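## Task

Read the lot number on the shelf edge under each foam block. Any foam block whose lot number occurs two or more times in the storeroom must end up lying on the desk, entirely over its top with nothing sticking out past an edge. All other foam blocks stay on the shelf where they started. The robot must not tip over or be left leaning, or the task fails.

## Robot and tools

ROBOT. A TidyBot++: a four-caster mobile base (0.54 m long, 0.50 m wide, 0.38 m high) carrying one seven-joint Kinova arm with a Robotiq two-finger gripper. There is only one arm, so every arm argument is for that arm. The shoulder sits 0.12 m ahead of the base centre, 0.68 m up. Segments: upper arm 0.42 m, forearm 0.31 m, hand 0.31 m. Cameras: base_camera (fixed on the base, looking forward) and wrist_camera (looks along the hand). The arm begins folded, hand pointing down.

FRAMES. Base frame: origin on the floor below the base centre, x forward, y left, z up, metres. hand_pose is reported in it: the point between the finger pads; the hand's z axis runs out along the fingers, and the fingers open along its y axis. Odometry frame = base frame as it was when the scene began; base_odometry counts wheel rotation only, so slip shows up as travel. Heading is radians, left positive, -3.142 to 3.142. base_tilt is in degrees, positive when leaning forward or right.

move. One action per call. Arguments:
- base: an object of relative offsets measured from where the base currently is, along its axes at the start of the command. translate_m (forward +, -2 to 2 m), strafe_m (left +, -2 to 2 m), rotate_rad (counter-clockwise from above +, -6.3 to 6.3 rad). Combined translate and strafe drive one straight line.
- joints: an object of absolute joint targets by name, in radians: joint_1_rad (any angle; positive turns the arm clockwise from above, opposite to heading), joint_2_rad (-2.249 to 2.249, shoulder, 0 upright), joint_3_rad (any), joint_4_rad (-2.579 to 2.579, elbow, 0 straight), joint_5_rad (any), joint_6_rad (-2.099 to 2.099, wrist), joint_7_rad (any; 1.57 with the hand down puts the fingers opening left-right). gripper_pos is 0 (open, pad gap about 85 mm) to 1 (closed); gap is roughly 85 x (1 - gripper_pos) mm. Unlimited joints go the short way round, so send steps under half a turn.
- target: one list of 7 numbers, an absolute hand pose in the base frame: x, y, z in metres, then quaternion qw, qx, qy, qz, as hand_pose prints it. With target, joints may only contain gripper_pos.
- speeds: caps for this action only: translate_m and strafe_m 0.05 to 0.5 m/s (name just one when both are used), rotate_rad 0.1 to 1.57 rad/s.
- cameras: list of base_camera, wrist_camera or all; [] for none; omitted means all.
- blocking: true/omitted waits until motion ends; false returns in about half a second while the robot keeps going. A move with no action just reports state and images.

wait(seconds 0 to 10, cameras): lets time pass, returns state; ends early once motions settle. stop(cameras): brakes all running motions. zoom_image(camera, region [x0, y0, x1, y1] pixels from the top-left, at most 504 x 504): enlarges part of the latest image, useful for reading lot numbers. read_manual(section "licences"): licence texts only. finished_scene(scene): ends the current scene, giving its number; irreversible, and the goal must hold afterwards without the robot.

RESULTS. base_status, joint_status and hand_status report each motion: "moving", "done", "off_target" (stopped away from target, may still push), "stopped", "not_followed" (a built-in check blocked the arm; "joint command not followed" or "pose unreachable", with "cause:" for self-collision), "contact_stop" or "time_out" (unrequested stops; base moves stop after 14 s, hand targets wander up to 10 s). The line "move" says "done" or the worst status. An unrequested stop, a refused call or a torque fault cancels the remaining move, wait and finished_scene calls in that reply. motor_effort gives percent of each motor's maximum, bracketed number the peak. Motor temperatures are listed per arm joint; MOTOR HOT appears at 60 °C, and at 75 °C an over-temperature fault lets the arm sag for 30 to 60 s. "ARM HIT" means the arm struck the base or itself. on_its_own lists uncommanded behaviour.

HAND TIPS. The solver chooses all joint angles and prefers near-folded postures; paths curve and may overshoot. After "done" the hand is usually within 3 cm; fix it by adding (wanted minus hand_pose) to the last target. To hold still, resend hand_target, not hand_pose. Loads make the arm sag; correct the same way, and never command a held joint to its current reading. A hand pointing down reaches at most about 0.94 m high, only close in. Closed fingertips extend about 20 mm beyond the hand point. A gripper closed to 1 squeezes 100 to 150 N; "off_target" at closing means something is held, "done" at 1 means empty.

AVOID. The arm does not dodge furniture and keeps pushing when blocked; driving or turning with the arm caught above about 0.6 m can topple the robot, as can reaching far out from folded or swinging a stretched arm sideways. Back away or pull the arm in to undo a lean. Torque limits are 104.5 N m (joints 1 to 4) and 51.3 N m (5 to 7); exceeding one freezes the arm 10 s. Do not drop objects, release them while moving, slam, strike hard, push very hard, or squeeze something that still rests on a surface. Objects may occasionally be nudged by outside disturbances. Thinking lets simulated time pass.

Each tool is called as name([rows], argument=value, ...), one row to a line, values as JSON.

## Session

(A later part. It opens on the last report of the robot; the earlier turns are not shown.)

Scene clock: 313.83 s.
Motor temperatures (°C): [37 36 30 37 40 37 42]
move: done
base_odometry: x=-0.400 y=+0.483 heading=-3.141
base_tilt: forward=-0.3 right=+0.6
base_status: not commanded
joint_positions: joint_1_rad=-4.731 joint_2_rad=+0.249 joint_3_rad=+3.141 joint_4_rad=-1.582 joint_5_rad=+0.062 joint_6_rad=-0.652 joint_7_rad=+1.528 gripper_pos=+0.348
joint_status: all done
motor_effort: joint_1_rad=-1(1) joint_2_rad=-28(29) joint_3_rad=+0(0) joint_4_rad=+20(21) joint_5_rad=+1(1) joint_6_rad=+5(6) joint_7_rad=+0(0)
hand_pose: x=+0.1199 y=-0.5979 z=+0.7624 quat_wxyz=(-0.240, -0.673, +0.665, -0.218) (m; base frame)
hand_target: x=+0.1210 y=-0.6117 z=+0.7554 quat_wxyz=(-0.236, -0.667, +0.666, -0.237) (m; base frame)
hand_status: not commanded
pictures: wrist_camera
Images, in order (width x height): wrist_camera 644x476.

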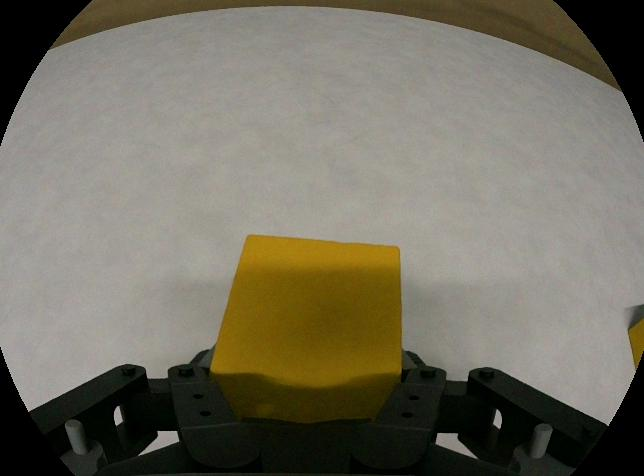

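move(joints={"joint_2_rad":0.29,"joint_4_rad":-1.595}, cameras=[])

move(joints={"joint_2_rad":0.305,"joint_4_rad":-1.605}, cameras=["wrist_camera"])

Scene clock: 314.63 s.
Motor temperatures (°C): [37 36 30 37 40 37 42]
move: done
base_odometry: x=-0.400 y=+0.483 heading=-3.141
base_tilt: forward=-0.4 right=+0.6
base_status: not commanded
joint_positions: joint_1_rad=-4.731 joint_2_rad=+0.264 joint_3_rad=+3.141 joint_4_rad=-1.583 joint_5_rad=+0.062 joint_6_rad=-0.652 joint_7_rad=+1.528 gripper_pos=+0.348
joint_status: all done
motor_effort: joint_1_rad=+0(1) joint_2_rad=-28(30) joint_3_rad=+0(0) joint_4_rad=+20(21) joint_5_rad=+1(1) joint_6_rad=+6(6) joint_7_rad=+0(1)
hand_pose: x=+0.1200 y=-0.5990 z=+0.7534 quat_wxyz=(-0.235, -0.675, +0.666, -0.212) (m; base frame)
hand_target: x=+0.1210 y=-0.6093 z=+0.7413 quat_wxyz=(-0.228, -0.669, +0.669, -0.228) (m; base frame)
hand_status: not commanded
pictures: none
No camera images: "cameras" was empty.

Scene clock: 315.23 s.
Motor temperatures (°C): [37 36 30 37 40 37 42]
move: done
base_odometry: x=-0.400 y=+0.483 heading=-3.141
base_tilt: forward=-0.3 right=+0.6
base_status: not commanded
joint_positions: joint_1_rad=-4.730 joint_2_rad=+0.272 joint_3_rad=+3.141 joint_4_rad=-1.583 joint_5_rad=+0.062 joint_6_rad=-0.650 joint_7_rad=+1.528 gripper_pos=+0.348
joint_status: all done
motor_effort: joint_1_rad=+0(1) joint_2_rad=-24(29) joint_3_rad=+0(0) joint_4_rad=+18(20) joint_5_rad=+1(1) joint_6_rad=+6(6) joint_7_rad=-1(1)
hand_pose: x=+0.1200 y=-0.6000 z=+0.7492 quat_wxyz=(-0.233, -0.676, +0.667, -0.211) (m; base frame)
hand_target: x=+0.1210 y=-0.6066 z=+0.7273 quat_wxyz=(-0.219, -0.672, +0.672, -0.220) (m; base frame)
hand_status: not commanded
pictures: wrist_camera
Images, in order (width x height): wrist_camera 644x476.

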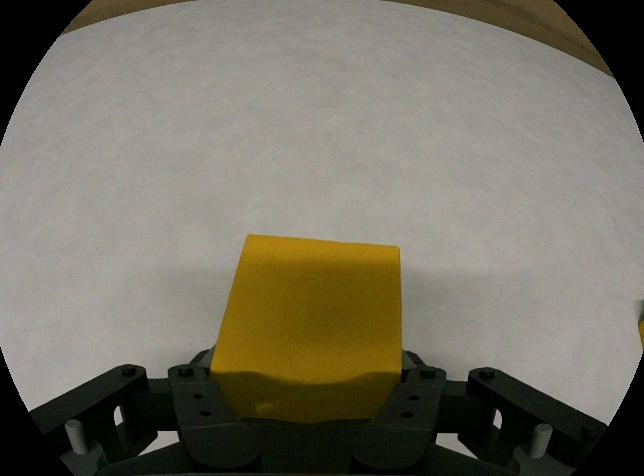

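Contact. Release.

move(joints={"gripper_pos":0.27}, cameras=[])

move(joints={"gripper_pos":0}, cameras=[])

move(joints={"joint_2_rad":0.1,"joint_4_rad":-1.5,"joint_6_rad":-0.7}, cameras=[])

move(base={"strafe_m":0.25}, joints={"joint_2_rad":-0.6,"joint_4_rad":-1.9,"joint_6_rad":-0.9}, cameras=["wrist_camera"])

Scene clock: 316.30 s.
Motor temperatures (°C): [37 36 30 37 40 37 42]
move: done
base_odometry: x=-0.400 y=+0.483 heading=-3.141
base_tilt: forward=-0.3 right=+0.6
base_status: not commanded
joint_positions: joint_1_rad=-4.730 joint_2_rad=+0.275 joint_3_rad=+3.141 joint_4_rad=-1.583 joint_5_rad=+0.062 joint_6_rad=-0.650 joint_7_rad=+1.528 gripper_pos=+0.269
joint_status: all done
motor_effort: joint_1_rad=+0(1) joint_2_rad=-26(29) joint_3_rad=+0(1) joint_4_rad=+19(20) joint_5_rad=+1(1) joint_6_rad=+6(7) joint_7_rad=+0(0)
hand_pose: x=+0.1200 y=-0.6003 z=+0.7473 quat_wxyz=(-0.232, -0.676, +0.667, -0.210) (m; base frame)
hand_target: x=+0.1210 y=-0.6066 z=+0.7273 quat_wxyz=(-0.219, -0.672, +0.672, -0.220) (m; base frame)
hand_status: not commanded
pictures: none
No camera images: "cameras" was empty.

Scene clock: 316.97 s.
Motor temperatures (°C): [37 36 30 37 40 37 42]
move: done
base_odometry: x=-0.400 y=+0.483 heading=-3.141
base_tilt: forward=-0.4 right=+0.6
base_status: not commanded
joint_positions: joint_1_rad=-4.730 joint_2_rad=+0.281 joint_3_rad=+3.141 joint_4_rad=-1.583 joint_5_rad=+0.062 joint_6_rad=-0.650 joint_7_rad=+1.528 gripper_pos=+0.000
joint_status: all done
motor_effort: joint_1_rad=+0(1) joint_2_rad=-29(30) joint_3_rad=+0(0) joint_4_rad=+20(20) joint_5_rad=+1(1) joint_6_rad=+5(6) joint_7_rad=+0(0)
hand_pose: x=+0.1198 y=-0.6007 z=+0.7434 quat_wxyz=(-0.230, -0.677, +0.668, -0.207) (m; base frame)
hand_target: x=+0.1210 y=-0.6066 z=+0.7273 quat_wxyz=(-0.219, -0.672, +0.672, -0.220) (m; base frame)
hand_status: not commanded
pictures: none
No camera images: "cameras" was empty.

Scene clock: 318.40 s.
Motor temperatures (°C): [37 36 30 37 40 37 42]
move: done
base_odometry: x=-0.400 y=+0.483 heading=-3.141
base_tilt: forward=-0.4 right=+0.6
base_status: not commanded
joint_positions: joint_1_rad=-4.730 joint_2_rad=+0.086 joint_3_rad=+3.141 joint_4_rad=-1.503 joint_5_rad=+0.062 joint_6_rad=-0.656 joint_7_rad=+1.528 gripper_pos=+0.000
joint_status: all done
motor_effort: joint_1_rad=+0(1) joint_2_rad=-23(33) joint_3_rad=+0(0) joint_4_rad=+21(23) joint_5_rad=+1(1) joint_6_rad=+7(7) joint_7_rad=+0(1)
hand_pose: x=+0.1196 y=-0.5937 z=+0.9009 quat_wxyz=(-0.317, -0.639, +0.635, -0.296) (m; base frame)
hand_target: x=+0.1210 y=-0.5884 z=+0.8839 quat_wxyz=(-0.289, -0.646, +0.645, -0.289) (m; base frame)
hand_status: not commanded
pictures: none
No camera images: "cameras" was empty.

Scene clock: 320.37 s.
Motor temperatures (°C): [37 36 30 37 40 37 42]
move: done
base_odometry: x=-0.400 y=+0.232 heading=-3.141
base_tilt: forward=-0.4 right=+0.6
base_status: done
joint_positions: joint_1_rad=-4.726 joint_2_rad=-0.593 joint_3_rad=+3.141 joint_4_rad=-1.868 joint_5_rad=+0.061 joint_6_rad=-0.851 joint_7_rad=+1.528 gripper_pos=+0.000
joint_status: all done
motor_effort: joint_1_rad=+0(2) joint_2_rad=+0(28) joint_3_rad=+1(2) joint_4_rad=+22(23) joint_5_rad=+1(2) joint_6_rad=+8(9) joint_7_rad=+0(1)
hand_pose: x=+0.1111 y=-0.3303 z=+0.9584 quat_wxyz=(-0.355, -0.614, +0.622, -0.333) (m; base frame)
hand_target: x=+0.1209 y=-0.3170 z=+0.9300 quat_wxyz=(-0.321, -0.630, +0.630, -0.321) (m; base frame)
hand_status: not commanded
pictures: wrist_camera
Images, in order (width x height): wrist_camera 644x476.

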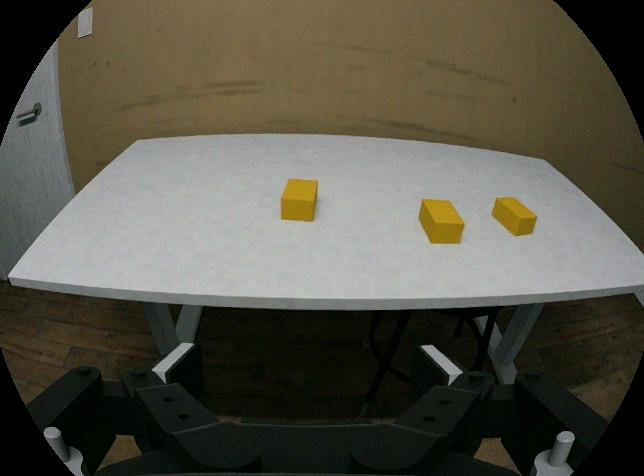

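finished_scene(scene=2)

The scene is finished: the task was done.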